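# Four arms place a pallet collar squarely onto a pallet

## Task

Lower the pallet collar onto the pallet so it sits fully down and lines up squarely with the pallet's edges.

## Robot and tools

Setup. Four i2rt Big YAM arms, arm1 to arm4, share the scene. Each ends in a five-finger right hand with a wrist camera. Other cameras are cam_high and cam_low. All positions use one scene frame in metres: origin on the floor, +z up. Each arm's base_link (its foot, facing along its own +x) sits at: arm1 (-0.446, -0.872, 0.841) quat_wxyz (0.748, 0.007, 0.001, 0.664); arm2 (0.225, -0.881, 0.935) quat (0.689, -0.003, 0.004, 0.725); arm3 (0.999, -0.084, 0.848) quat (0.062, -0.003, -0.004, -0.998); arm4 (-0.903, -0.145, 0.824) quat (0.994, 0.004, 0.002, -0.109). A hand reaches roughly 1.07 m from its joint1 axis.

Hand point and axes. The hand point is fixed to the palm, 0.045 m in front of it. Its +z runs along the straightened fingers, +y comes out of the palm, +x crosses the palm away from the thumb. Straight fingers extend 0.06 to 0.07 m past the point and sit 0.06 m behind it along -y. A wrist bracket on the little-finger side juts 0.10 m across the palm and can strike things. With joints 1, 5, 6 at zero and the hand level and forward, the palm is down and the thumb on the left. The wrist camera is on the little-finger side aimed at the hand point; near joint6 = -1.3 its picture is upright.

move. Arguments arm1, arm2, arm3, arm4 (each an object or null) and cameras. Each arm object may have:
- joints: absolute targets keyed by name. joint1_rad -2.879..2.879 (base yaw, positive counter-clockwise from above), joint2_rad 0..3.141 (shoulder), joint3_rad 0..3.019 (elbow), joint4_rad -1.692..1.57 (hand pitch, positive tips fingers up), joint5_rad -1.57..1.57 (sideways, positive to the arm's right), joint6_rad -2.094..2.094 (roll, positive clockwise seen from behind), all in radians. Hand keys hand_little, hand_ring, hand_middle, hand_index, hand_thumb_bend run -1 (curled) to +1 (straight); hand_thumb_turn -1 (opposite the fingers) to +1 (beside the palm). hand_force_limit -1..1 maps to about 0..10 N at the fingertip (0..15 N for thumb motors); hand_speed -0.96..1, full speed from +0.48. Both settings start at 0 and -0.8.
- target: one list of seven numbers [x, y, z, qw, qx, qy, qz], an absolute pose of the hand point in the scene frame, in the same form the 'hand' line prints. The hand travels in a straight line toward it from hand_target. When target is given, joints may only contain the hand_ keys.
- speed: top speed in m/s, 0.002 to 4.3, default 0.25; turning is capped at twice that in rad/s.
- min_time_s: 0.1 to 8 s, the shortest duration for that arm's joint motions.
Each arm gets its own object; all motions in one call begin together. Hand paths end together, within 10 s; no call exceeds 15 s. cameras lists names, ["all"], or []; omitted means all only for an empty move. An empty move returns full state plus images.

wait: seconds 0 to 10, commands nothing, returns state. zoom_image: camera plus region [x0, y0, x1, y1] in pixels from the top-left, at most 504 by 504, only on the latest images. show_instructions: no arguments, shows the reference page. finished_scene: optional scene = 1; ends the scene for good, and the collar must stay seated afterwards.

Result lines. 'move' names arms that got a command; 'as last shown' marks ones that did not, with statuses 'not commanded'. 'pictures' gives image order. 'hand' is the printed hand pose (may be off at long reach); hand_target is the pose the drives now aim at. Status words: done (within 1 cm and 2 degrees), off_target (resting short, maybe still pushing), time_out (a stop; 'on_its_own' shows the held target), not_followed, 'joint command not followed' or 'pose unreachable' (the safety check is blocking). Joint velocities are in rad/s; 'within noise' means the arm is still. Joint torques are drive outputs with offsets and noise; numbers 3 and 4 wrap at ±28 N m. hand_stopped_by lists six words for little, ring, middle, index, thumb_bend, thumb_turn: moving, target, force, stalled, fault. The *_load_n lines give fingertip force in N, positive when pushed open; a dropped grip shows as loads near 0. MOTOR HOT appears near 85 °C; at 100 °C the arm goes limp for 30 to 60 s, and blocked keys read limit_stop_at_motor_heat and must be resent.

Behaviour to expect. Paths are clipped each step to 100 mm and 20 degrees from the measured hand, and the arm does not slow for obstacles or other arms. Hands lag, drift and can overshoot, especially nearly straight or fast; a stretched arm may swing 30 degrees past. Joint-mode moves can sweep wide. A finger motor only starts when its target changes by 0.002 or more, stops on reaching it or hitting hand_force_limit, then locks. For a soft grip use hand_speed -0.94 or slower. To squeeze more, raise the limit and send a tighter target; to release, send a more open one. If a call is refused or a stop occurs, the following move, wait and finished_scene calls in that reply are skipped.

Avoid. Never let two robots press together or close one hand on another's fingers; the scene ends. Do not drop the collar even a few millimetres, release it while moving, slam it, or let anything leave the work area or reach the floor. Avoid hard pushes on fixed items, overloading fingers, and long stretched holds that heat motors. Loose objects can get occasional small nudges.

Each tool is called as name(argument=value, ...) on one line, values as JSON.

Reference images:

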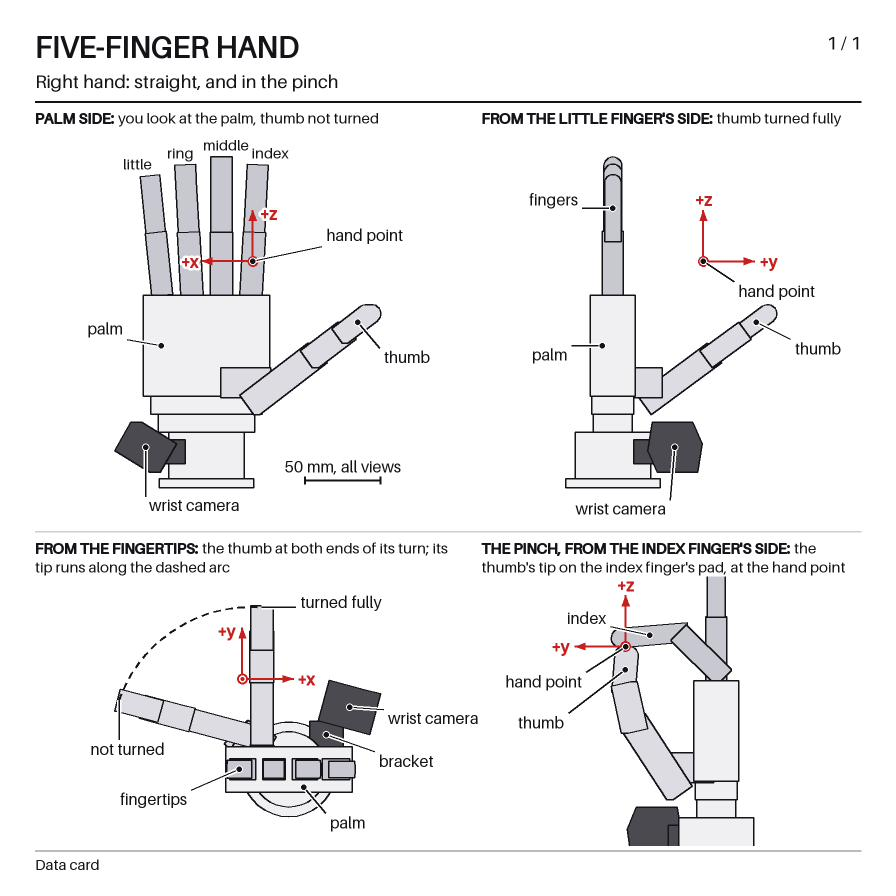

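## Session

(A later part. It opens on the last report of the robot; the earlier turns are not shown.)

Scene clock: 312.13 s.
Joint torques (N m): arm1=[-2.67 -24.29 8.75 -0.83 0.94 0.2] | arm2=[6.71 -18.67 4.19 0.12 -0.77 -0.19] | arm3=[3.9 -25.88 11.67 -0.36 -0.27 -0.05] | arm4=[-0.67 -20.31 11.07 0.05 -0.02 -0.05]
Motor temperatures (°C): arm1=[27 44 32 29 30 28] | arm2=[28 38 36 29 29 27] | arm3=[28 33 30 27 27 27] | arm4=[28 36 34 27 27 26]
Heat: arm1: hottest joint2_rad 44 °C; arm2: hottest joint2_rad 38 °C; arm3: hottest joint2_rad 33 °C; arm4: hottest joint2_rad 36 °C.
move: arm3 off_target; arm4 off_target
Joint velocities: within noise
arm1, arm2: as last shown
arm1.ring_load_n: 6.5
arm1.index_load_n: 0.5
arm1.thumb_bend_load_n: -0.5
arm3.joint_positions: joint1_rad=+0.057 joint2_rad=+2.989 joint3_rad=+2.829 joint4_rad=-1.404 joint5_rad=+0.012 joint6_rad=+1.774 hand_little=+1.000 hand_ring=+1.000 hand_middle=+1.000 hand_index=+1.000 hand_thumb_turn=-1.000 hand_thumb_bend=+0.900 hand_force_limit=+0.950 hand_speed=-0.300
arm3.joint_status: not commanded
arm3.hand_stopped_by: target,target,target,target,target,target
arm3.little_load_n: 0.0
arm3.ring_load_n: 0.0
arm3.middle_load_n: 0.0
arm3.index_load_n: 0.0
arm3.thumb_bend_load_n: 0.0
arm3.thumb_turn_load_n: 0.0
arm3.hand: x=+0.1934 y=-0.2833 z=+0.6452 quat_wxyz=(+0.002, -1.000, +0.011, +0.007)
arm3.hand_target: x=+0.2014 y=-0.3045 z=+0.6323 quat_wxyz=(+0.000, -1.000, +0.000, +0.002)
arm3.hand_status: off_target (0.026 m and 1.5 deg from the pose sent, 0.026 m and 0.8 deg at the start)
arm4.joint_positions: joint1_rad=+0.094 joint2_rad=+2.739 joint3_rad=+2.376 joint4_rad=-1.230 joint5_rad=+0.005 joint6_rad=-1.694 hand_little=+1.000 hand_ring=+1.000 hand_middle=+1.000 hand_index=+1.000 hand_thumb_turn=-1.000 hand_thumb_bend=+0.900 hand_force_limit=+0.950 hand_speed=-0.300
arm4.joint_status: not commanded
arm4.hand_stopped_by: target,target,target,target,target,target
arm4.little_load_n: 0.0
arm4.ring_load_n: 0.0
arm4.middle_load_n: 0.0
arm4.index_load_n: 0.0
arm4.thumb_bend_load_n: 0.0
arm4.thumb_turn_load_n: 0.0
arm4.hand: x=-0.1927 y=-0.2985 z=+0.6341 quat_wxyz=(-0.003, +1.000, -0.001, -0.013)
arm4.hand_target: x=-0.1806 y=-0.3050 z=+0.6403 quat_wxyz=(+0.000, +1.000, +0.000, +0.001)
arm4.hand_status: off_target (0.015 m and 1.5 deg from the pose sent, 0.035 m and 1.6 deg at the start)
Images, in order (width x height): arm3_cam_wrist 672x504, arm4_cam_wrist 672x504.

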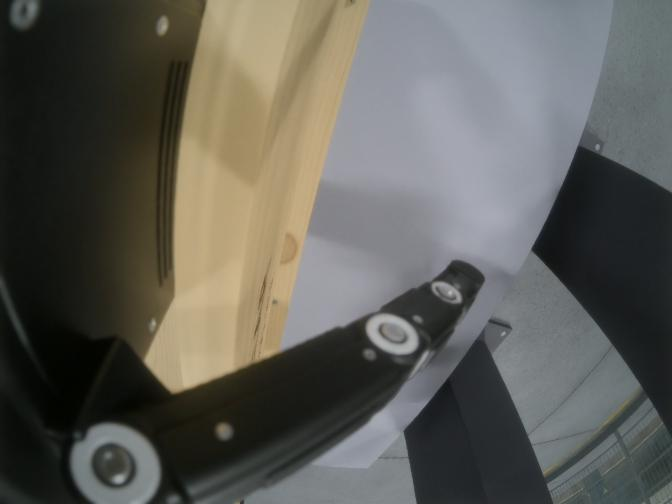

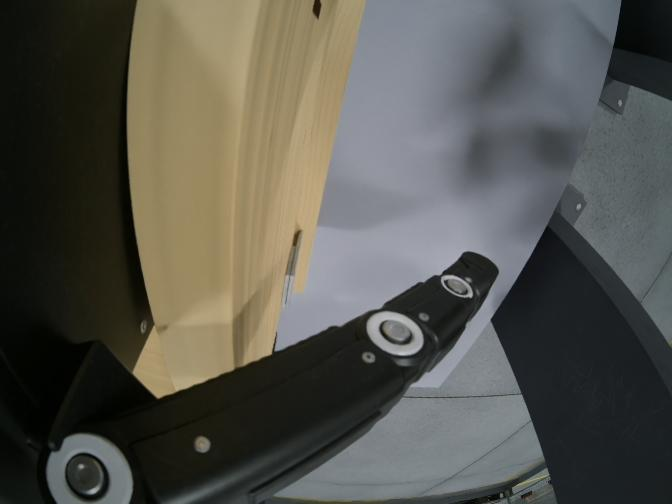

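move(arm3={"joints":{"hand_speed":-0.8,"hand_thumb_bend":-0.2}}, arm4={"joints":{"hand_speed":-0.8,"hand_thumb_bend":-0.15}})

move(arm3={"joints":{"hand_speed":-0.92,"hand_force_limit":1.0,"hand_thumb_bend":-0.9}}, arm4={"joints":{"hand_speed":-0.92,"hand_force_limit":1.0,"hand_thumb_bend":-0.9}}, cameras=["arm3_cam_wrist","arm4_cam_wrist","cam_high"])

Scene clock: 316.60 s.
Joint torques (N m): arm1=[-2.14 -24.06 8.66 -0.85 0.94 0.13] | arm2=[6.71 -18.14 4.23 0.12 -0.76 -0.19] | arm3=[3.78 -24.76 11.73 -0.39 -0.23 -0.1] | arm4=[-0.73 -20.31 11.1 0.05 -0.02 -0.05]
Motor temperatures (°C): arm1=[27 45 32 29 30 28] | arm2=[28 38 35 29 29 27] | arm3=[28 34 31 27 27 27] | arm4=[28 36 35 27 27 26]
Heat: arm1: hottest joint2_rad 45 °C; arm2: hottest joint2_rad 38 °C; arm3: hottest joint2_rad 34 °C; arm4: hottest joint2_rad 36 °C.
move: arm3 done; arm4 done
Joint velocities: within noise
arm1, arm2: as last shown
arm1.index_load_n: 0.0
arm1.thumb_bend_load_n: 0.0
arm3.joint_positions: joint1_rad=+0.057 joint2_rad=+2.990 joint3_rad=+2.829 joint4_rad=-1.405 joint5_rad=+0.012 joint6_rad=+1.774 hand_little=+1.000 hand_ring=+1.000 hand_middle=+1.000 hand_index=+1.000 hand_thumb_turn=-1.000 hand_thumb_bend=-0.200 hand_force_limit=+0.950 hand_speed=-0.800
arm3.joint_status: all done
arm3.hand_stopped_by: target,target,target,target,target,target
arm3.little_load_n: 0.0
arm3.ring_load_n: 0.0
arm3.middle_load_n: 0.0
arm3.index_load_n: 0.0
arm3.thumb_bend_load_n: 0.0
arm3.thumb_turn_load_n: 0.0
arm3.hand: x=+0.1934 y=-0.2833 z=+0.6452 quat_wxyz=(+0.002, -1.000, +0.011, +0.007)
arm3.hand_target: x=+0.2014 y=-0.3045 z=+0.6323 quat_wxyz=(+0.000, -1.000, +0.000, +0.002)
arm3.hand_status: not commanded
arm4.joint_positions: joint1_rad=+0.094 joint2_rad=+2.739 joint3_rad=+2.376 joint4_rad=-1.230 joint5_rad=+0.005 joint6_rad=-1.694 hand_little=+1.000 hand_ring=+1.000 hand_middle=+1.000 hand_index=+1.000 hand_thumb_turn=-1.000 hand_thumb_bend=-0.150 hand_force_limit=+0.950 hand_speed=-0.800
arm4.joint_status: all done
arm4.hand_stopped_by: target,target,target,target,target,target
arm4.little_load_n: 0.0
arm4.ring_load_n: 0.0
arm4.middle_load_n: 0.0
arm4.index_load_n: 0.0
arm4.thumb_bend_load_n: 0.0
arm4.thumb_turn_load_n: 0.0
arm4.hand: x=-0.1927 y=-0.2985 z=+0.6341 quat_wxyz=(-0.003, +1.000, -0.001, -0.013)
arm4.hand_target: x=-0.1806 y=-0.3050 z=+0.6403 quat_wxyz=(+0.000, +1.000, +0.000, +0.001)
arm4.hand_status: not commanded
pictures: none

Scene clock: 319.83 s.
Joint torques (N m): arm1=[-2.84 -24.12 9.07 -0.76 0.94 0.19] | arm2=[6.83 -18.37 4.23 0.06 -0.74 -0.2] | arm3=[3.9 -24.94 11.71 -0.44 -0.1 -0.06] | arm4=[-0.73 -20.42 11.07 0.05 -0.48 0.37]
Motor temperatures (°C): arm1=[27 45 33 29 30 28] | arm2=[28 38 35 29 29 27] | arm3=[28 34 31 27 27 27] | arm4=[28 36 36 27 27 26]
Heat: arm1: hottest joint2_rad 45 °C; arm2: hottest joint2_rad 38 °C; arm3: hottest joint2_rad 34 °C; arm4: hottest joint2_rad 36 °C.
move: arm3 off_target; arm4 off_target
Joint velocities: within noise
arm1.joint_positions: joint1_rad=+0.187 joint2_rad=+2.935 joint3_rad=+2.038 joint4_rad=-0.712 joint5_rad=+0.252 joint6_rad=-1.544 hand_little=+0.000 hand_ring=-0.299 hand_middle=-0.300 hand_index=-0.100 hand_thumb_turn=+1.000 hand_thumb_bend=+1.000 hand_force_limit=+0.200 hand_speed=-0.500
arm1.joint_status: not commanded
arm1.hand_stopped_by: target,target,target,target,target,target
arm1.little_load_n: 0.0
arm1.ring_load_n: 6.5
arm1.middle_load_n: 0.0
arm1.index_load_n: 0.0
arm1.thumb_bend_load_n: 0.0
arm1.thumb_turn_load_n: 0.0
arm1.hand: x=-0.3840 y=-0.2599 z=+0.4428 quat_wxyz=(+0.092, +0.686, +0.717, +0.079)
arm1.hand_target: x=-0.3660 y=-0.2445 z=+0.4638 quat_wxyz=(+0.092, +0.701, +0.701, +0.093)
arm1.hand_status: not commanded
arm2.joint_positions: joint1_rad=-0.501 joint2_rad=+3.146 joint3_rad=+2.189 joint4_rad=-0.253 joint5_rad=-0.243 joint6_rad=+1.212 hand_little=-0.500 hand_ring=-0.380 hand_middle=-0.239 hand_index=+0.000 hand_thumb_turn=+1.000 hand_thumb_bend=+1.000 hand_force_limit=+0.200 hand_speed=-0.300
arm2.joint_status: not commanded
arm2.hand_stopped_by: target,target,target,target,target,target
arm2.little_load_n: 0.0
arm2.ring_load_n: 0.0
arm2.middle_load_n: 3.5
arm2.index_load_n: 0.0
arm2.thumb_bend_load_n: 0.0
arm2.thumb_turn_load_n: -0.5
arm2.hand: x=+0.4344 y=-0.1939 z=+0.4490 quat_wxyz=(-0.117, +0.675, -0.708, -0.174)
arm2.hand_target: x=+0.3908 y=-0.1994 z=+0.4377 quat_wxyz=(-0.095, +0.695, -0.690, -0.178)
arm2.hand_status: not commanded
arm3.joint_positions: joint1_rad=+0.057 joint2_rad=+2.990 joint3_rad=+2.829 joint4_rad=-1.405 joint5_rad=+0.010 joint6_rad=+1.774 hand_little=+1.000 hand_ring=+1.000 hand_middle=+1.000 hand_index=+1.000 hand_thumb_turn=-1.000 hand_thumb_bend=-0.345 hand_force_limit=+1.000 hand_speed=-0.920
arm3.joint_status: hand_thumb_bend off_target (ended at -0.345, target -0.900); the others done
arm3.hand_stopped_by: target,target,target,target,force,target
arm3.little_load_n: 0.0
arm3.ring_load_n: 0.0
arm3.middle_load_n: 0.0
arm3.index_load_n: 0.0
arm3.thumb_bend_load_n: 14.0
arm3.thumb_turn_load_n: 1.5
arm3.hand: x=+0.1936 y=-0.2838 z=+0.6450 quat_wxyz=(+0.000, -1.000, +0.011, +0.006)
arm3.hand_target: x=+0.2014 y=-0.3045 z=+0.6322 quat_wxyz=(+0.000, -1.000, +0.000, +0.002)
arm3.hand_status: not commanded
arm4.joint_positions: joint1_rad=+0.094 joint2_rad=+2.740 joint3_rad=+2.376 joint4_rad=-1.230 joint5_rad=+0.019 joint6_rad=-1.734 hand_little=+1.000 hand_ring=+1.000 hand_middle=+1.000 hand_index=+1.000 hand_thumb_turn=-1.000 hand_thumb_bend=-0.378 hand_force_limit=+1.000 hand_speed=-0.920
arm4.joint_status: hand_thumb_bend off_target (ended at -0.378, target -0.900); the others done
arm4.hand_stopped_by: target,target,target,target,force,target
arm4.little_load_n: 0.0
arm4.ring_load_n: 0.0
arm4.middle_load_n: 0.0
arm4.index_load_n: 0.0
arm4.thumb_bend_load_n: 14.5
arm4.thumb_turn_load_n: 1.0
arm4.hand: x=-0.1910 y=-0.3021 z=+0.6338 quat_wxyz=(+0.003, +1.000, +0.019, -0.015)
arm4.hand_target: x=-0.1807 y=-0.3050 z=+0.6402 quat_wxyz=(+0.000, +1.000, +0.000, +0.000)
arm4.hand_status: not commanded
Images, in order (width x height): arm3_cam_wrist 672x504, arm4_cam_wrist 672x504, cam_high 672x504.

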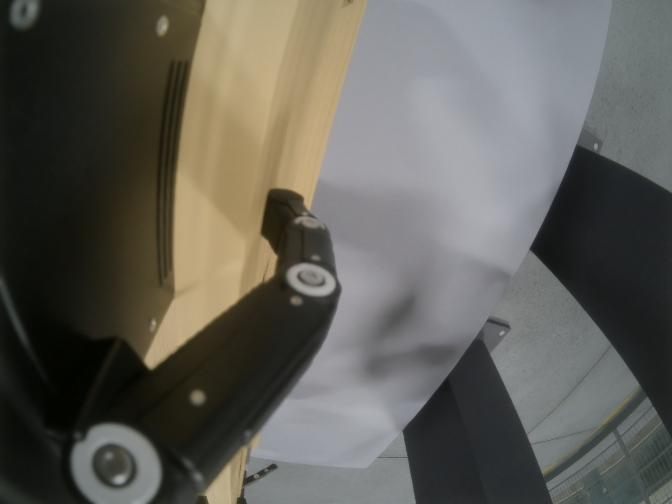

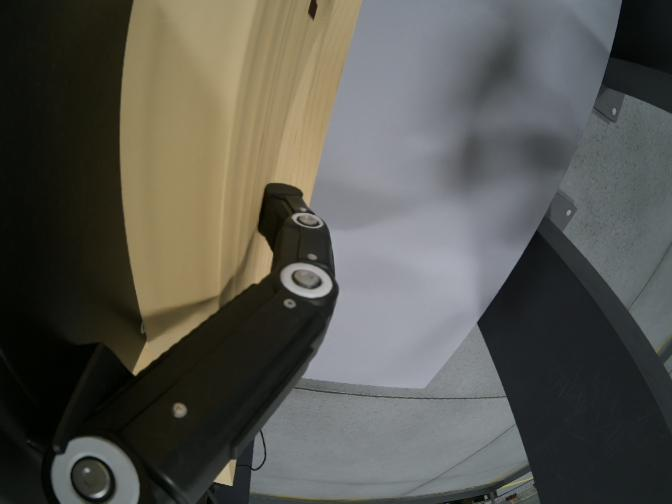

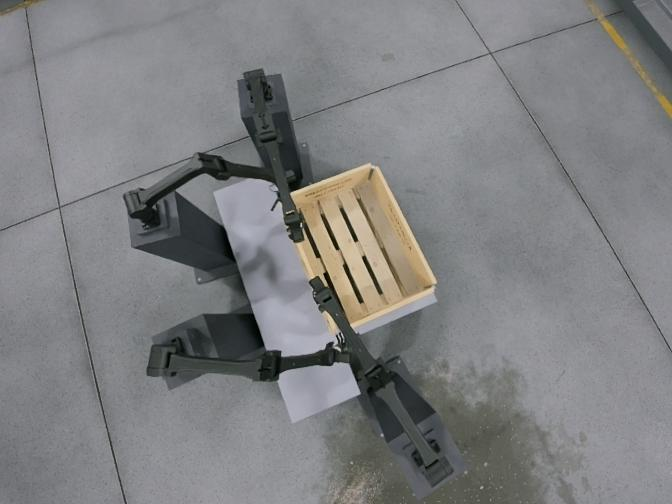

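move(arm2={"target":[0.428,-0.176,0.412,-0.064,0.704,-0.678,-0.2015],"speed":0.05})

move(arm2={"target":[0.410,-0.176,0.416,-0.064,0.704,-0.678,-0.2015],"speed":0.05})

move(arm2={"target":[0.405,-0.178,0.436,-0.064,0.704,-0.678,-0.2015],"speed":0.03}, cameras=["arm2_cam_wrist","arm1_cam_wrist","cam_low"])

zoom_image(camera="cam_low", region=[50, 230, 150, 340])

Scene clock: 321.77 s.
Joint torques (N m): arm1=[-2.2 -24.29 8.84 -0.96 0.95 0.13] | arm2=[3.78 -18.49 4.72 1.24 0.19 -0.01] | arm3=[3.96 -24.59 11.64 -0.32 -0.11 -0.06] | arm4=[-0.73 -20.42 11.08 0.03 -0.48 0.37]
Motor temperatures (°C): arm1=[27 45 33 29 30 28] | arm2=[28 38 35 29 28 27] | arm3=[28 34 31 27 27 27] | arm4=[28 36 36 27 27 26]
Heat: arm1: hottest joint2_rad 45 °C; arm2: hottest joint2_rad 38 °C; arm3: hottest joint2_rad 34 °C; arm4: hottest joint2_rad 36 °C.
move: arm2 off_target
Joint velocities: within noise
arm1, arm3, arm4: as last shown
arm1.middle_load_n: 0.5
arm2.joint_positions: joint1_rad=-0.429 joint2_rad=+3.146 joint3_rad=+2.152 joint4_rad=-0.140 joint5_rad=+0.018 joint6_rad=+1.267 hand_little=-0.500 hand_ring=-0.380 hand_middle=-0.240 hand_index=+0.000 hand_thumb_turn=+1.000 hand_thumb_bend=+1.000 hand_force_limit=+0.200 hand_speed=-0.300
arm2.joint_status: not commanded
arm2.hand_stopped_by: target,target,target,target,target,target
arm2.little_load_n: 0.0
arm2.ring_load_n: 0.0
arm2.middle_load_n: 0.0
arm2.index_load_n: 0.0
arm2.thumb_bend_load_n: 0.0
arm2.thumb_turn_load_n: 0.0
arm2.hand: x=+0.4359 y=-0.1812 z=+0.4297 quat_wxyz=(-0.196, +0.664, -0.717, -0.082)
arm2.hand_target: x=+0.4261 y=-0.1823 z=+0.4227 quat_wxyz=(-0.197, +0.663, -0.718, -0.085)
arm2.hand_status: off_target (0.020 m and 21.4 deg from the pose sent, 0.042 m and 8.3 deg at the start; pose on its path clipped on 18 of 53 steps; a joint's target at an end of its range on 53 of 53 steps)
pictures: none

Scene clock: 326.00 s.
Joint torques (N m): arm1=[-2.2 -24.47 8.81 -0.7 1.01 0.17] | arm2=[4.84 -18.49 5.2 0.28 -0.69 0.05] | arm3=[4.13 -25.76 11.79 -0.36 -0.13 -0.06] | arm4=[-0.73 -20.42 11.07 0.03 -0.47 0.38]
Motor temperatures (°C): arm1=[27 45 33 29 30 28] | arm2=[28 38 35 29 28 27] | arm3=[28 35 32 27 27 27] | arm4=[28 36 36 27 27 26]
Heat: arm1: hottest joint2_rad 45 °C; arm2: hottest joint2_rad 38 °C; arm3: hottest joint2_rad 35 °C; arm4: hottest joint2_rad 36 °C.
move: arm2 off_target
Joint velocities: within noise
arm1, arm3, arm4: as last shown
arm2.joint_positions: joint1_rad=-0.429 joint2_rad=+3.146 joint3_rad=+2.152 joint4_rad=-0.140 joint5_rad=-0.011 joint6_rad=+1.267 hand_little=-0.500 hand_ring=-0.380 hand_middle=-0.240 hand_index=+0.000 hand_thumb_turn=+1.000 hand_thumb_bend=+1.000 hand_force_limit=+0.200 hand_speed=-0.300
arm2.joint_status: not commanded
arm2.hand_stopped_by: target,target,target,target,target,target
arm2.little_load_n: 0.0
arm2.ring_load_n: 0.5
arm2.middle_load_n: 2.0
arm2.index_load_n: 0.0
arm2.thumb_bend_load_n: 0.0
arm2.thumb_turn_load_n: 0.0
arm2.hand: x=+0.4309 y=-0.1800 z=+0.4314 quat_wxyz=(-0.190, +0.666, -0.715, -0.095)
arm2.hand_target: x=+0.4089 y=-0.1813 z=+0.4244 quat_wxyz=(-0.176, +0.670, -0.713, -0.104)
arm2.hand_status: off_target (0.026 m and 19.8 deg from the pose sent, 0.030 m and 21.4 deg at the start; a joint's target at an end of its range on 123 of 124 steps)
arm3.thumb_turn_load_n: 1.0
pictures: none

Scene clock: 331.70 s.
Joint torques (N m): arm1=[-2.67 -24.41 8.7 -0.84 0.92 0.17] | arm2=[4.84 -18.43 6.5 -0.27 -1.17 -0.27] | arm3=[3.31 -25.41 11.82 -0.36 -0.16 -0.08] | arm4=[-0.73 -20.37 11.08 0.03 -0.48 0.38]
Motor temperatures (°C): arm1=[27 46 33 29 30 28] | arm2=[28 38 35 29 28 27] | arm3=[28 35 32 27 27 27] | arm4=[28 35 37 27 27 26]
Heat: arm1: hottest joint2_rad 46 °C; arm2: hottest joint2_rad 38 °C; arm3: hottest joint2_rad 35 °C; arm4: hottest joint3_rad 37 °C.
move: arm2 off_target
Joint velocities: within noise
arm1, arm3, arm4: as last shown
arm1.thumb_turn_load_n: -0.5
arm2.joint_positions: joint1_rad=-0.465 joint2_rad=+3.146 joint3_rad=+2.177 joint4_rad=-0.209 joint5_rad=-0.141 joint6_rad=+1.262 hand_little=-0.500 hand_ring=-0.380 hand_middle=-0.240 hand_index=+0.000 hand_thumb_turn=+1.000 hand_thumb_bend=+1.000 hand_force_limit=+0.200 hand_speed=-0.300
arm2.joint_status: not commanded
arm2.hand_stopped_by: target,target,target,target,target,target
arm2.little_load_n: 0.0
arm2.ring_load_n: 0.5
arm2.middle_load_n: 6.0
arm2.index_load_n: 0.0
arm2.thumb_bend_load_n: 0.0
arm2.thumb_turn_load_n: 0.0
arm2.hand: x=+0.4306 y=-0.1843 z=+0.4411 quat_wxyz=(-0.145, +0.665, -0.719, -0.140)
arm2.hand_target: x=+0.4046 y=-0.1803 z=+0.4388 quat_wxyz=(-0.132, +0.683, -0.702, -0.151)
arm2.hand_status: off_target (0.027 m and 13.3 deg from the pose sent, 0.026 m and 19.8 deg at the start; a joint's target at an end of its range on 167 of 171 steps)
arm3.thumb_turn_load_n: 1.5
pictures: arm1_cam_wrist, arm2_cam_wrist, cam_low
Images, in order (width x height): arm1_cam_wrist 672x504, arm2_cam_wrist 672x504, cam_low 672x504.

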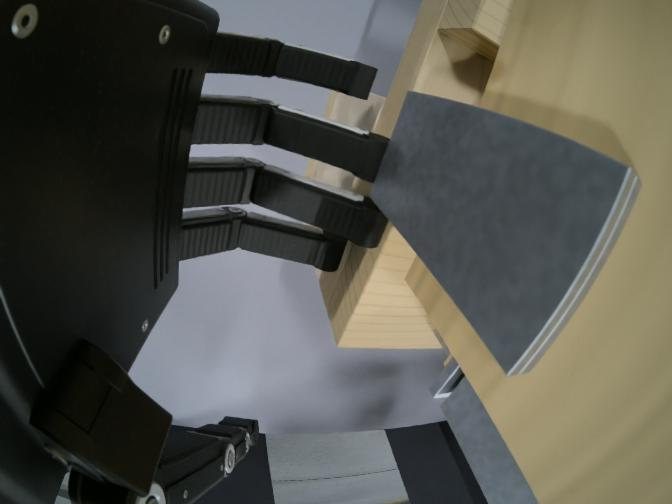

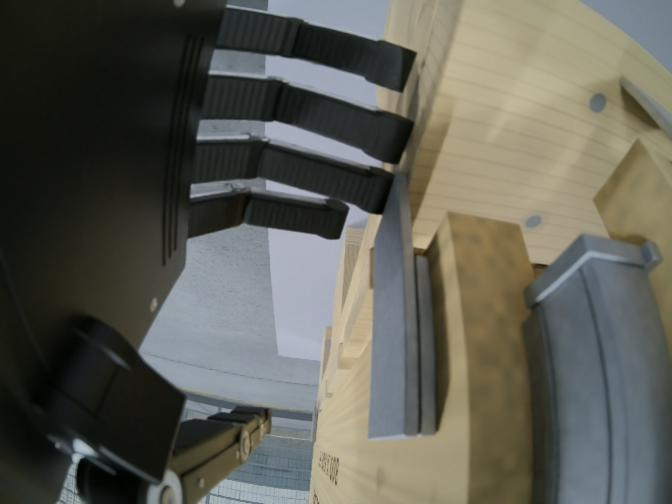

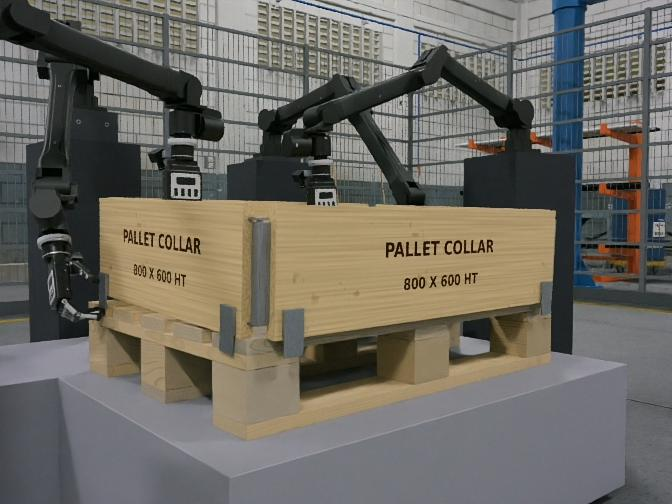

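Scaled by 4.582 from the camera's image (finer frame: 960x720).

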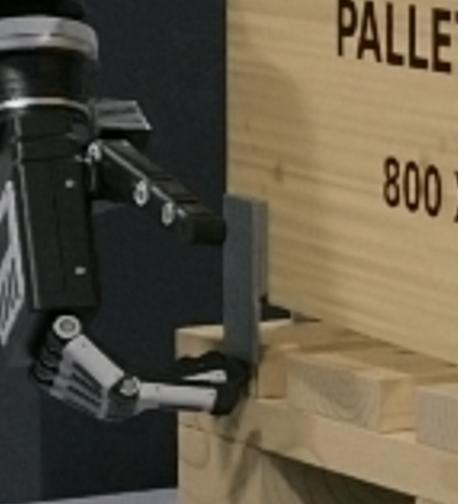

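move(arm3={"target":[0.20,-0.320,0.655,0,1,0,0],"speed":0.03}, arm4={"target":[-0.18,-0.325,0.662,0,1,0,0],"speed":0.03}, cameras=["arm2_cam_wrist","arm1_cam_wrist","arm3_cam_wrist","arm4_cam_wrist","cam_low"])

Scene clock: 333.30 s.
Joint torques (N m): arm1=[-2.2 -24.23 8.81 -0.79 0.94 0.14] | arm2=[5.01 -18.55 6.57 -0.31 -1.17 -0.26] | arm3=[5.42 -27.16 12.14 -1.16 -0.15 0.08] | arm4=[-2.73 -22.48 11.55 -1.03 -0.32 0.13]
Motor temperatures (°C): arm1=[27 46 33 29 30 28] | arm2=[28 38 35 29 28 27] | arm3=[28 35 32 27 27 27] | arm4=[28 35 37 27 27 26]
Heat: arm1: hottest joint2_rad 46 °C; arm2: hottest joint2_rad 38 °C; arm3: hottest joint2_rad 35 °C; arm4: hottest joint3_rad 37 °C.
move: arm3 off_target; arm4 off_target
Joint velocities: within noise
arm1, arm2: as last shown
arm1.index_load_n: 0.5
arm1.thumb_turn_load_n: 0.0
arm3.joint_positions: joint1_rad=+0.058 joint2_rad=+2.990 joint3_rad=+2.832 joint4_rad=-1.411 joint5_rad=+0.010 joint6_rad=+1.778 hand_little=+1.000 hand_ring=+1.000 hand_middle=+1.000 hand_index=+1.000 hand_thumb_turn=-1.000 hand_thumb_bend=-0.345 hand_force_limit=+1.000 hand_speed=-0.920
arm3.joint_status: not commanded
arm3.hand_stopped_by: target,target,target,target,force,target
arm3.little_load_n: 0.0
arm3.ring_load_n: 0.0
arm3.middle_load_n: 0.0
arm3.index_load_n: 0.0
arm3.thumb_bend_load_n: 14.5
arm3.thumb_turn_load_n: 1.5
arm3.hand: x=+0.1943 y=-0.2844 z=+0.6461 quat_wxyz=(+0.001, -1.000, +0.012, +0.005)
arm3.hand_target: x=+0.2011 y=-0.3194 z=+0.6548 quat_wxyz=(-0.001, -1.000, +0.001, +0.005)
arm3.hand_status: off_target (0.037 m and 1.5 deg from the pose sent, 0.038 m and 1.5 deg at the start)
arm4.joint_positions: joint1_rad=+0.091 joint2_rad=+2.740 joint3_rad=+2.379 joint4_rad=-1.238 joint5_rad=+0.014 joint6_rad=-1.738 hand_little=+1.000 hand_ring=+1.000 hand_middle=+1.000 hand_index=+1.000 hand_thumb_turn=-1.000 hand_thumb_bend=-0.378 hand_force_limit=+1.000 hand_speed=-0.920
arm4.joint_status: not commanded
arm4.hand_stopped_by: target,target,target,target,force,target
arm4.little_load_n: 0.0
arm4.ring_load_n: 0.0
arm4.middle_load_n: 0.0
arm4.index_load_n: 0.0
arm4.thumb_bend_load_n: 15.0
arm4.thumb_turn_load_n: 1.0
arm4.hand: x=-0.1923 y=-0.3038 z=+0.6346 quat_wxyz=(+0.001, +1.000, +0.019, -0.017)
arm4.hand_target: x=-0.1812 y=-0.3250 z=+0.6619 quat_wxyz=(+0.000, +1.000, +0.000, +0.001)
arm4.hand_status: off_target (0.037 m and 3.0 deg from the pose sent, 0.038 m and 2.8 deg at the start)
pictures: arm1_cam_wrist, arm2_cam_wrist, arm3_cam_wrist, arm4_cam_wrist, cam_low
Images, in order (width x height): arm1_cam_wrist 672x504, arm2_cam_wrist 672x504, arm3_cam_wrist 672x504, arm4_cam_wrist 672x504, cam_low 672x504.

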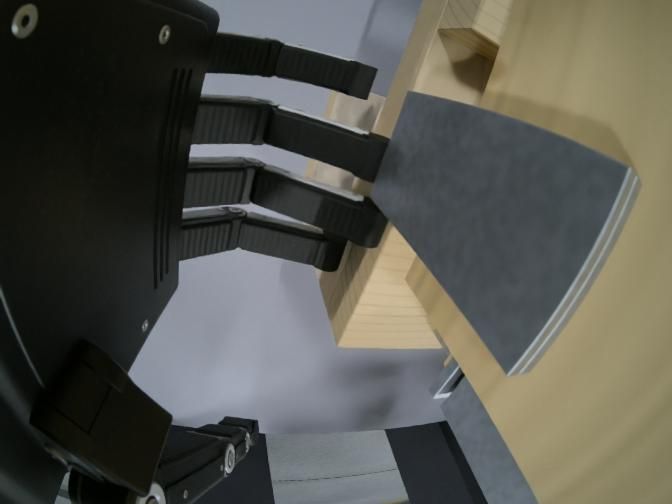

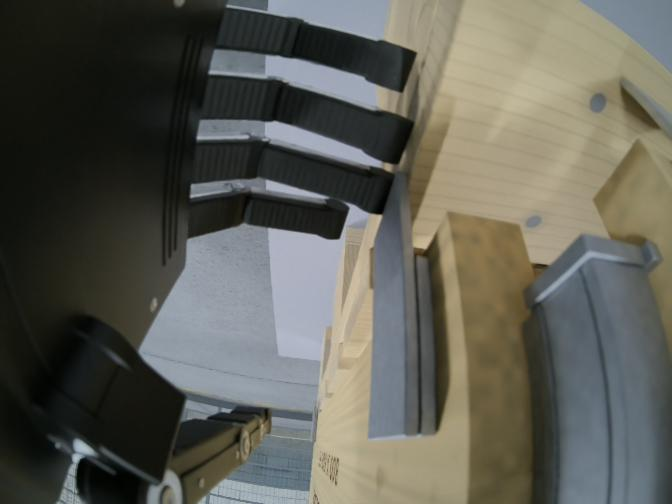

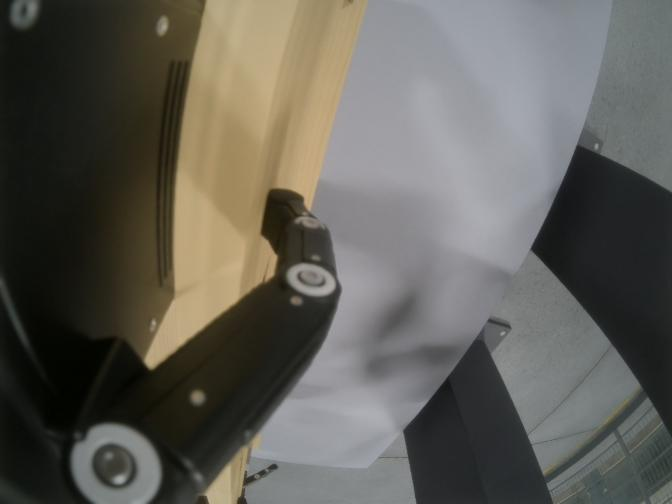

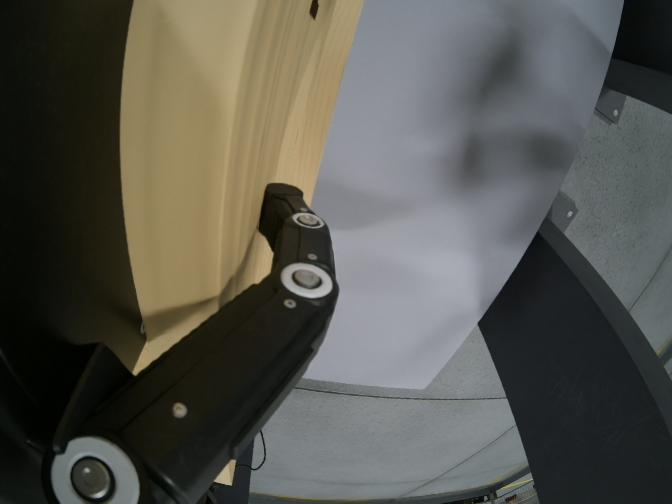

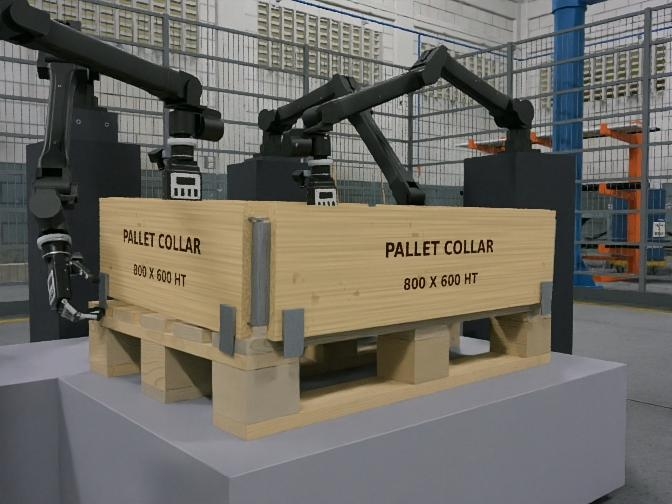

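move(arm3={"target":[0.20,-0.335,0.665,0,1,0,0],"speed":0.03}, arm4={"target":[-0.18,-0.340,0.672,0,1,0,0],"speed":0.03}, cameras=["arm1_cam_wrist"])

Scene clock: 334.50 s.
Joint torques (N m): arm1=[-2.55 -24.29 8.77 -0.83 0.94 0.14] | arm2=[4.84 -18.43 6.61 -0.28 -1.16 -0.27] | arm3=[5.89 -27.52 12.44 -1.28 -0.31 0.19] | arm4=[-4.19 -23.24 12 -1.51 -0.06 -0.02]
Motor temperatures (°C): arm1=[27 46 33 29 30 28] | arm2=[28 38 36 29 28 27] | arm3=[28 35 32 27 27 27] | arm4=[28 36 37 27 27 26]
Heat: arm1: hottest joint2_rad 46 °C; arm2: hottest joint2_rad 38 °C; arm3: hottest joint2_rad 35 °C; arm4: hottest joint3_rad 37 °C.
move: arm3 off_target; arm4 off_target
Joint velocities: within noise
arm1, arm2: as last shown
arm1.index_load_n: 0.0
arm2.little_load_n: 0.5
arm3.joint_positions: joint1_rad=+0.061 joint2_rad=+2.990 joint3_rad=+2.835 joint4_rad=-1.414 joint5_rad=+0.015 joint6_rad=+1.781 hand_little=+1.000 hand_ring=+1.000 hand_middle=+1.000 hand_index=+1.000 hand_thumb_turn=-1.000 hand_thumb_bend=-0.344 hand_force_limit=+1.000 hand_speed=-0.920
arm3.joint_status: not commanded
arm3.hand_stopped_by: target,target,target,target,force,target
arm3.little_load_n: 0.0
arm3.ring_load_n: 0.0
arm3.middle_load_n: 0.0
arm3.index_load_n: 0.0
arm3.thumb_bend_load_n: 15.5
arm3.thumb_turn_load_n: 2.0
arm3.hand: x=+0.1943 y=-0.2851 z=+0.6468 quat_wxyz=(+0.003, -1.000, +0.013, +0.005)
arm3.hand_target: x=+0.2019 y=-0.3338 z=+0.6645 quat_wxyz=(-0.002, -1.000, +0.001, +0.008)
arm3.hand_status: off_target (0.053 m and 1.6 deg from the pose sent, 0.054 m and 1.5 deg at the start)
arm4.joint_positions: joint1_rad=+0.088 joint2_rad=+2.743 joint3_rad=+2.387 joint4_rad=-1.248 joint5_rad=+0.007 joint6_rad=-1.742 hand_little=+1.000 hand_ring=+1.000 hand_middle=+1.000 hand_index=+1.000 hand_thumb_turn=-1.000 hand_thumb_bend=-0.378 hand_force_limit=+1.000 hand_speed=-0.920
arm4.joint_status: not commanded
arm4.hand_stopped_by: target,target,target,target,force,target
arm4.little_load_n: 0.0
arm4.ring_load_n: 0.0
arm4.middle_load_n: 0.0
arm4.index_load_n: 0.0
arm4.thumb_bend_load_n: 16.5
arm4.thumb_turn_load_n: 0.5
arm4.hand: x=-0.1924 y=-0.3044 z=+0.6355 quat_wxyz=(-0.003, +1.000, +0.020, -0.019)
arm4.hand_target: x=-0.1820 y=-0.3397 z=+0.6719 quat_wxyz=(+0.001, +1.000, +0.000, +0.001)
arm4.hand_status: off_target (0.053 m and 3.2 deg from the pose sent, 0.053 m and 3.0 deg at the start)
Images, in order (width x height): arm1_cam_wrist 672x504.

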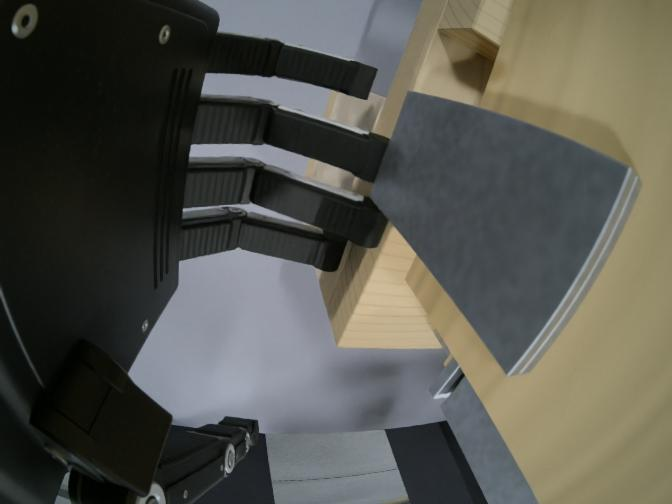

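move(arm3={"target":[0.20,-0.335,0.690,0,1,0,0],"speed":0.03}, arm4={"target":[-0.18,-0.340,0.697,0,1,0,0],"speed":0.03}, arm1={"target":[-0.362,-0.246,0.472,0.0923,0.7010,0.7010,0.0923],"speed":0.03}, arm2={"target":[0.395,-0.178,0.442,-0.064,0.704,-0.678,-0.2015],"speed":0.03}, cameras=["arm1_cam_wrist","cam_low","arm2_cam_wrist"])

zoom_image(camera="cam_low", region=[50, 230, 150, 340])

Scene clock: 338.27 s.
Joint torques (N m): arm1=[-2.61 -25.41 6.53 -0.57 1 0.11] | arm2=[5.77 -18.37 6.56 -0.43 -1.68 -0.32] | arm3=[5.66 -30.27 12.07 -2.1 -0.43 0.21] | arm4=[-4.01 -25.76 11.63 -2.41 0.03 0.01]
Motor temperatures (°C): arm1=[27 46 33 29 30 28] | arm2=[28 38 36 29 29 27] | arm3=[28 36 32 27 27 27] | arm4=[28 36 38 27 27 26]
Heat: arm1: hottest joint2_rad 46 °C; arm2: hottest joint2_rad 38 °C; arm3: hottest joint2_rad 36 °C; arm4: hottest joint3_rad 38 °C.
move: arm1 off_target; arm2 off_target; arm3 off_target; arm4 off_target
Joint velocities: within noise
arm1.joint_positions: joint1_rad=+0.186 joint2_rad=+2.934 joint3_rad=+2.038 joint4_rad=-0.712 joint5_rad=+0.251 joint6_rad=-1.544 hand_little=+0.000 hand_ring=-0.299 hand_middle=-0.300 hand_index=-0.100 hand_thumb_turn=+1.000 hand_thumb_bend=+1.000 hand_force_limit=+0.200 hand_speed=-0.500
arm1.joint_status: not commanded
arm1.hand_stopped_by: target,target,target,target,target,target
arm1.little_load_n: 0.0
arm1.ring_load_n: 6.0
arm1.middle_load_n: 1.0
arm1.index_load_n: 0.0
arm1.thumb_bend_load_n: 0.0
arm1.thumb_turn_load_n: 0.0
arm1.hand: x=-0.3838 y=-0.2592 z=+0.4436 quat_wxyz=(+0.091, +0.687, +0.717, +0.080)
arm1.hand_target: x=-0.3620 y=-0.2464 z=+0.4709 quat_wxyz=(+0.092, +0.701, +0.701, +0.092)
arm1.hand_status: off_target (0.038 m and 2.9 deg from the pose sent, 0.039 m and 2.9 deg at the start)
arm2.joint_positions: joint1_rad=-0.474 joint2_rad=+3.146 joint3_rad=+2.190 joint4_rad=-0.241 joint5_rad=-0.180 joint6_rad=+1.254 hand_little=-0.500 hand_ring=-0.380 hand_middle=-0.239 hand_index=+0.000 hand_thumb_turn=+1.000 hand_thumb_bend=+1.000 hand_force_limit=+0.200 hand_speed=-0.300
arm2.joint_status: not commanded
arm2.hand_stopped_by: target,target,target,target,target,target
arm2.little_load_n: 0.0
arm2.ring_load_n: 0.0
arm2.middle_load_n: 12.5
arm2.index_load_n: 0.0
arm2.thumb_bend_load_n: 0.0
arm2.thumb_turn_load_n: 0.0
arm2.hand: x=+0.4298 y=-0.1854 z=+0.4453 quat_wxyz=(-0.130, +0.667, -0.718, -0.153)
arm2.hand_target: x=+0.3950 y=-0.1804 z=+0.4443 quat_wxyz=(-0.112, +0.689, -0.695, -0.169)
arm2.hand_status: off_target (0.036 m and 11.3 deg from the pose sent, 0.036 m and 13.3 deg at the start; a joint's target at an end of its range on 102 of 105 steps)
arm3.joint_positions: joint1_rad=+0.061 joint2_rad=+2.990 joint3_rad=+2.836 joint4_rad=-1.417 joint5_rad=+0.017 joint6_rad=+1.783 hand_little=+1.000 hand_ring=+1.000 hand_middle=+1.000 hand_index=+1.000 hand_thumb_turn=-1.000 hand_thumb_bend=-0.344 hand_force_limit=+1.000 hand_speed=-0.920
arm3.joint_status: not commanded
arm3.hand_stopped_by: target,target,target,target,force,target
arm3.little_load_n: 0.0
arm3.ring_load_n: 0.0
arm3.middle_load_n: 0.0
arm3.index_load_n: -0.5
arm3.thumb_bend_load_n: 15.0
arm3.thumb_turn_load_n: 3.0
arm3.hand: x=+0.1949 y=-0.2852 z=+0.6469 quat_wxyz=(+0.005, -1.000, +0.013, +0.004)
arm3.hand_target: x=+0.2007 y=-0.3342 z=+0.6880 quat_wxyz=(-0.002, -1.000, +0.001, +0.008)
arm3.hand_status: off_target (0.066 m and 1.7 deg from the pose sent, 0.066 m and 1.6 deg at the start)
arm4.joint_positions: joint1_rad=+0.088 joint2_rad=+2.743 joint3_rad=+2.390 joint4_rad=-1.257 joint5_rad=+0.005 joint6_rad=-1.743 hand_little=+1.000 hand_ring=+1.000 hand_middle=+1.000 hand_index=+1.000 hand_thumb_turn=-1.000 hand_thumb_bend=-0.378 hand_force_limit=+1.000 hand_speed=-0.920
arm4.joint_status: not commanded
arm4.hand_stopped_by: target,target,target,target,force,target
arm4.little_load_n: 0.0
arm4.ring_load_n: 0.0
arm4.middle_load_n: 0.5
arm4.index_load_n: 0.0
arm4.thumb_bend_load_n: 16.5
arm4.thumb_turn_load_n: 0.0
arm4.hand: x=-0.1935 y=-0.3044 z=+0.6367 quat_wxyz=(-0.005, +1.000, +0.021, -0.021)
arm4.hand_target: x=-0.1819 y=-0.3397 z=+0.6953 quat_wxyz=(+0.001, +1.000, +0.000, +0.001)
arm4.hand_status: off_target (0.071 m and 3.4 deg from the pose sent, 0.072 m and 3.2 deg at the start)
pictures: arm1_cam_wrist, arm2_cam_wrist, cam_low
Images, in order (width x height): arm1_cam_wrist 672x504, arm2_cam_wrist 672x504, cam_low 672x504.

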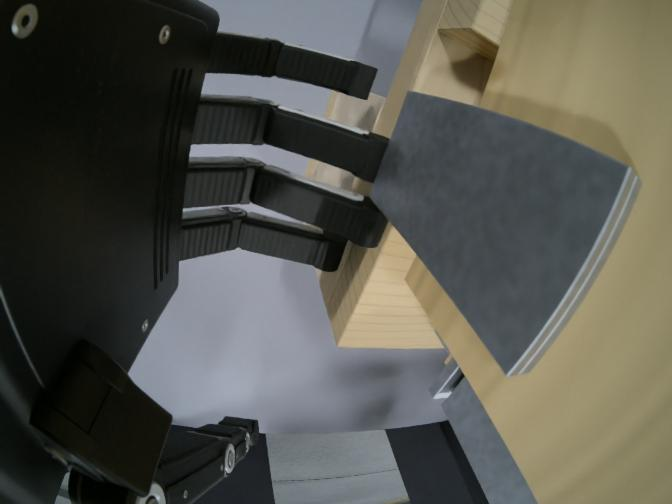

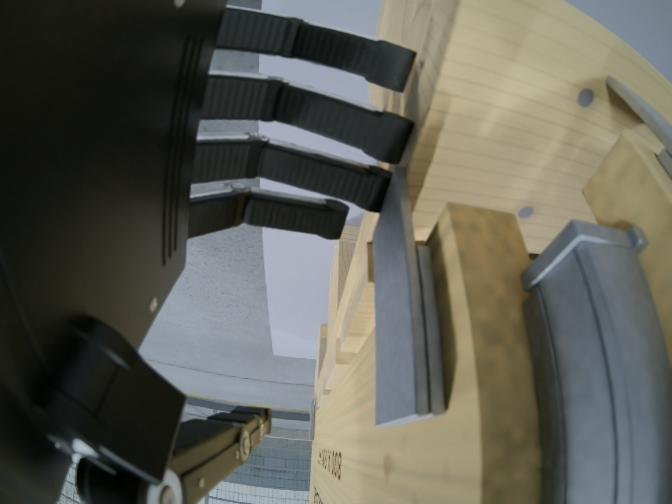

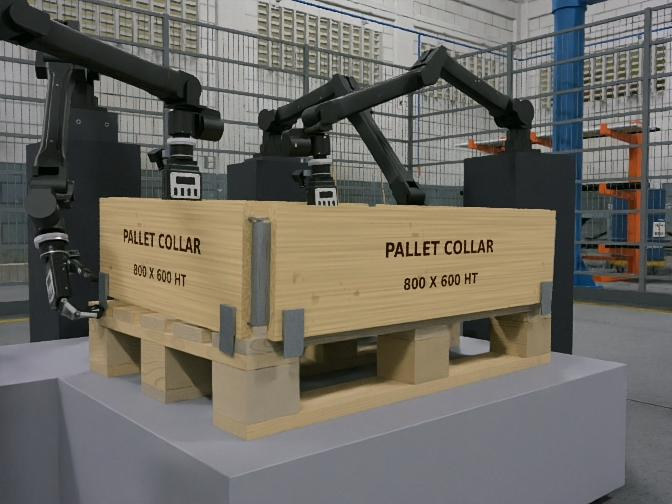

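Scaled by 4.582 from the camera's image (finer frame: 960x720).

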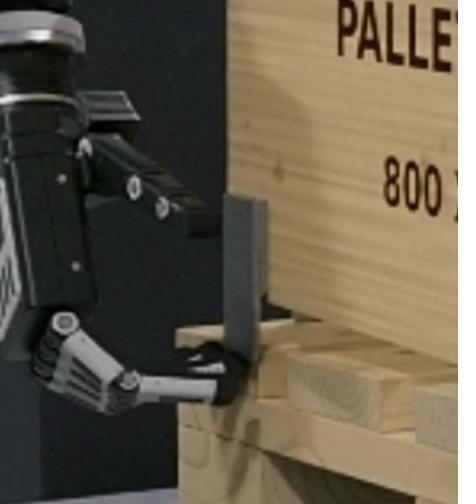

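move(arm3={"target":[0.20,-0.365,0.695,0,1,0,0],"speed":0.03}, arm4={"target":[-0.18,-0.370,0.702,0,1,0,0],"speed":0.03}, arm1={"target":[-0.362,-0.252,0.474,0.0923,0.7010,0.7010,0.0923],"speed":0.03}, arm2={"target":[0.395,-0.185,0.442,-0.064,0.704,-0.678,-0.2015],"speed":0.03}, cameras=["arm1_cam_wrist","cam_low","arm2_cam_wrist"])

zoom_image(camera="cam_low", region=[50, 230, 150, 340])

Scene clock: 341.00 s.
Joint torques (N m): arm1=[-2.67 -26.34 5.18 -0.24 1.08 0.2] | arm2=[5.6 -18.78 6.19 -0.57 -1.63 -0.41] | arm3=[8.53 -29.68 13.14 -1.91 -0.88 0.46] | arm4=[-6.95 -25.29 12.75 -2.18 0.55 -0.27]
Motor temperatures (°C): arm1=[27 45 33 29 31 28] | arm2=[28 38 36 29 29 27] | arm3=[28 37 32 27 27 27] | arm4=[28 37 38 27 27 26]
Heat: arm1: hottest joint2_rad 45 °C; arm2: hottest joint2_rad 38 °C; arm3: hottest joint2_rad 37 °C; arm4: hottest joint3_rad 38 °C.
move: arm1 off_target; arm2 off_target; arm3 off_target; arm4 off_target
Joint velocities: within noise
arm1.joint_positions: joint1_rad=+0.185 joint2_rad=+2.922 joint3_rad=+2.018 joint4_rad=-0.703 joint5_rad=+0.247 joint6_rad=-1.552 hand_little=+0.000 hand_ring=-0.299 hand_middle=-0.300 hand_index=-0.100 hand_thumb_turn=+1.000 hand_thumb_bend=+1.000 hand_force_limit=+0.200 hand_speed=-0.500
arm1.joint_status: not commanded
arm1.hand_stopped_by: target,target,target,target,target,target
arm1.little_load_n: 0.0
arm1.ring_load_n: 10.0
arm1.middle_load_n: 1.0
arm1.index_load_n: 0.0
arm1.thumb_bend_load_n: 0.0
arm1.thumb_turn_load_n: 0.0
arm1.hand: x=-0.3836 y=-0.2615 z=+0.4455 quat_wxyz=(+0.090, +0.684, +0.719, +0.078)
arm1.hand_target: x=-0.3622 y=-0.2522 z=+0.4727 quat_wxyz=(+0.092, +0.701, +0.701, +0.092)
arm1.hand_status: off_target (0.037 m and 3.3 deg from the pose sent, 0.038 m and 2.9 deg at the start)
arm2.joint_positions: joint1_rad=-0.484 joint2_rad=+3.146 joint3_rad=+2.191 joint4_rad=-0.249 joint5_rad=-0.206 joint6_rad=+1.247 hand_little=-0.500 hand_ring=-0.380 hand_middle=-0.239 hand_index=+0.000 hand_thumb_turn=+1.000 hand_thumb_bend=+1.000 hand_force_limit=+0.200 hand_speed=-0.300
arm2.joint_status: not commanded
arm2.hand_stopped_by: target,target,target,target,target,target
arm2.little_load_n: 0.0
arm2.ring_load_n: 0.5
arm2.middle_load_n: 11.5
arm2.index_load_n: 0.0
arm2.thumb_bend_load_n: 0.0
arm2.thumb_turn_load_n: 0.0
arm2.hand: x=+0.4312 y=-0.1878 z=+0.4472 quat_wxyz=(-0.123, +0.667, -0.717, -0.162)
arm2.hand_target: x=+0.3954 y=-0.1871 z=+0.4439 quat_wxyz=(-0.102, +0.692, -0.693, -0.175)
arm2.hand_status: off_target (0.037 m and 10.2 deg from the pose sent, 0.035 m and 11.3 deg at the start; a joint's target at an end of its range on 75 of 77 steps)
arm3.joint_positions: joint1_rad=+0.067 joint2_rad=+2.989 joint3_rad=+2.842 joint4_rad=-1.425 joint5_rad=+0.031 joint6_rad=+1.790 hand_little=+1.000 hand_ring=+1.000 hand_middle=+1.000 hand_index=+1.000 hand_thumb_turn=-1.000 hand_thumb_bend=-0.344 hand_force_limit=+1.000 hand_speed=-0.920
arm3.joint_status: not commanded
arm3.hand_stopped_by: target,target,target,target,force,target
arm3.little_load_n: 0.0
arm3.ring_load_n: 0.0
arm3.middle_load_n: 0.0
arm3.index_load_n: 0.0
arm3.thumb_bend_load_n: 17.0
arm3.thumb_turn_load_n: 3.0
arm3.hand: x=+0.1949 y=-0.2867 z=+0.6491 quat_wxyz=(+0.011, -1.000, +0.014, +0.005)
arm3.hand_target: x=+0.2035 y=-0.3628 z=+0.6933 quat_wxyz=(-0.004, -1.000, +0.002, +0.016)
arm3.hand_status: off_target (0.091 m and 2.2 deg from the pose sent, 0.093 m and 1.7 deg at the start)
arm4.joint_positions: joint1_rad=+0.083 joint2_rad=+2.743 joint3_rad=+2.403 joint4_rad=-1.285 joint5_rad=-0.009 joint6_rad=-1.755 hand_little=+1.000 hand_ring=+1.000 hand_middle=+1.000 hand_index=+1.000 hand_thumb_turn=-1.000 hand_thumb_bend=-0.377 hand_force_limit=+1.000 hand_speed=-0.920
arm4.joint_status: not commanded
arm4.hand_stopped_by: target,target,target,target,force,target
arm4.little_load_n: 0.0
arm4.ring_load_n: 0.0
arm4.middle_load_n: 0.0
arm4.index_load_n: 0.0
arm4.thumb_bend_load_n: 17.5
arm4.thumb_turn_load_n: 0.5
arm4.hand: x=-0.1953 y=-0.3051 z=+0.6409 quat_wxyz=(-0.013, +0.999, +0.024, -0.027)
arm4.hand_target: x=-0.1847 y=-0.3685 z=+0.7007 quat_wxyz=(+0.002, +1.000, +0.000, +0.001)
arm4.hand_status: off_target (0.090 m and 4.4 deg from the pose sent, 0.094 m and 3.5 deg at the start)
pictures: arm1_cam_wrist, arm2_cam_wrist, cam_low
Images, in order (width x height): arm1_cam_wrist 672x504, arm2_cam_wrist 672x504, cam_low 672x504.

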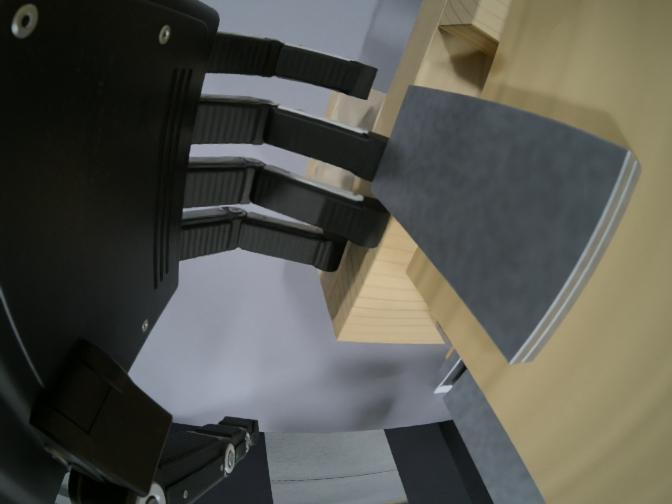

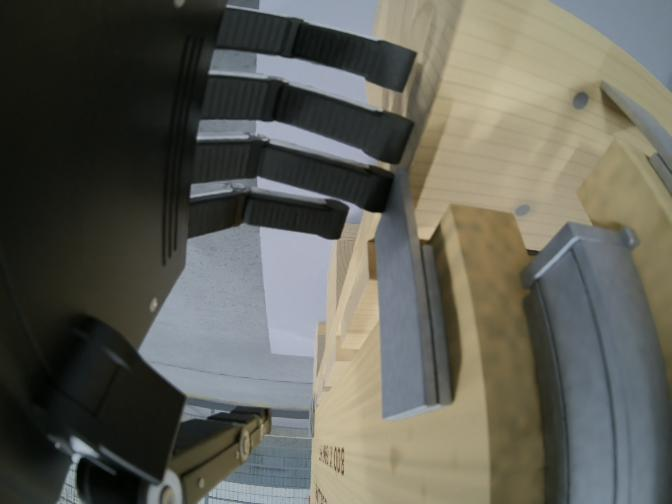

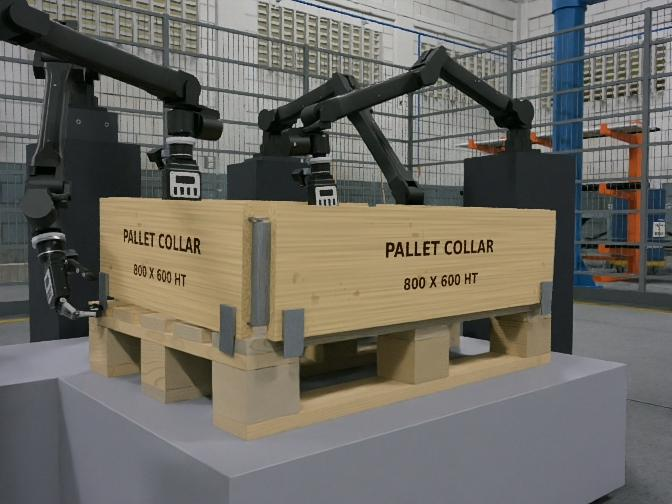

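Scaled by 4.582 from the camera's image (finer frame: 960x720).

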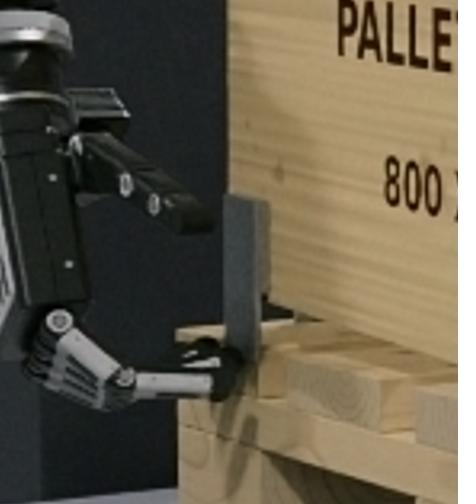

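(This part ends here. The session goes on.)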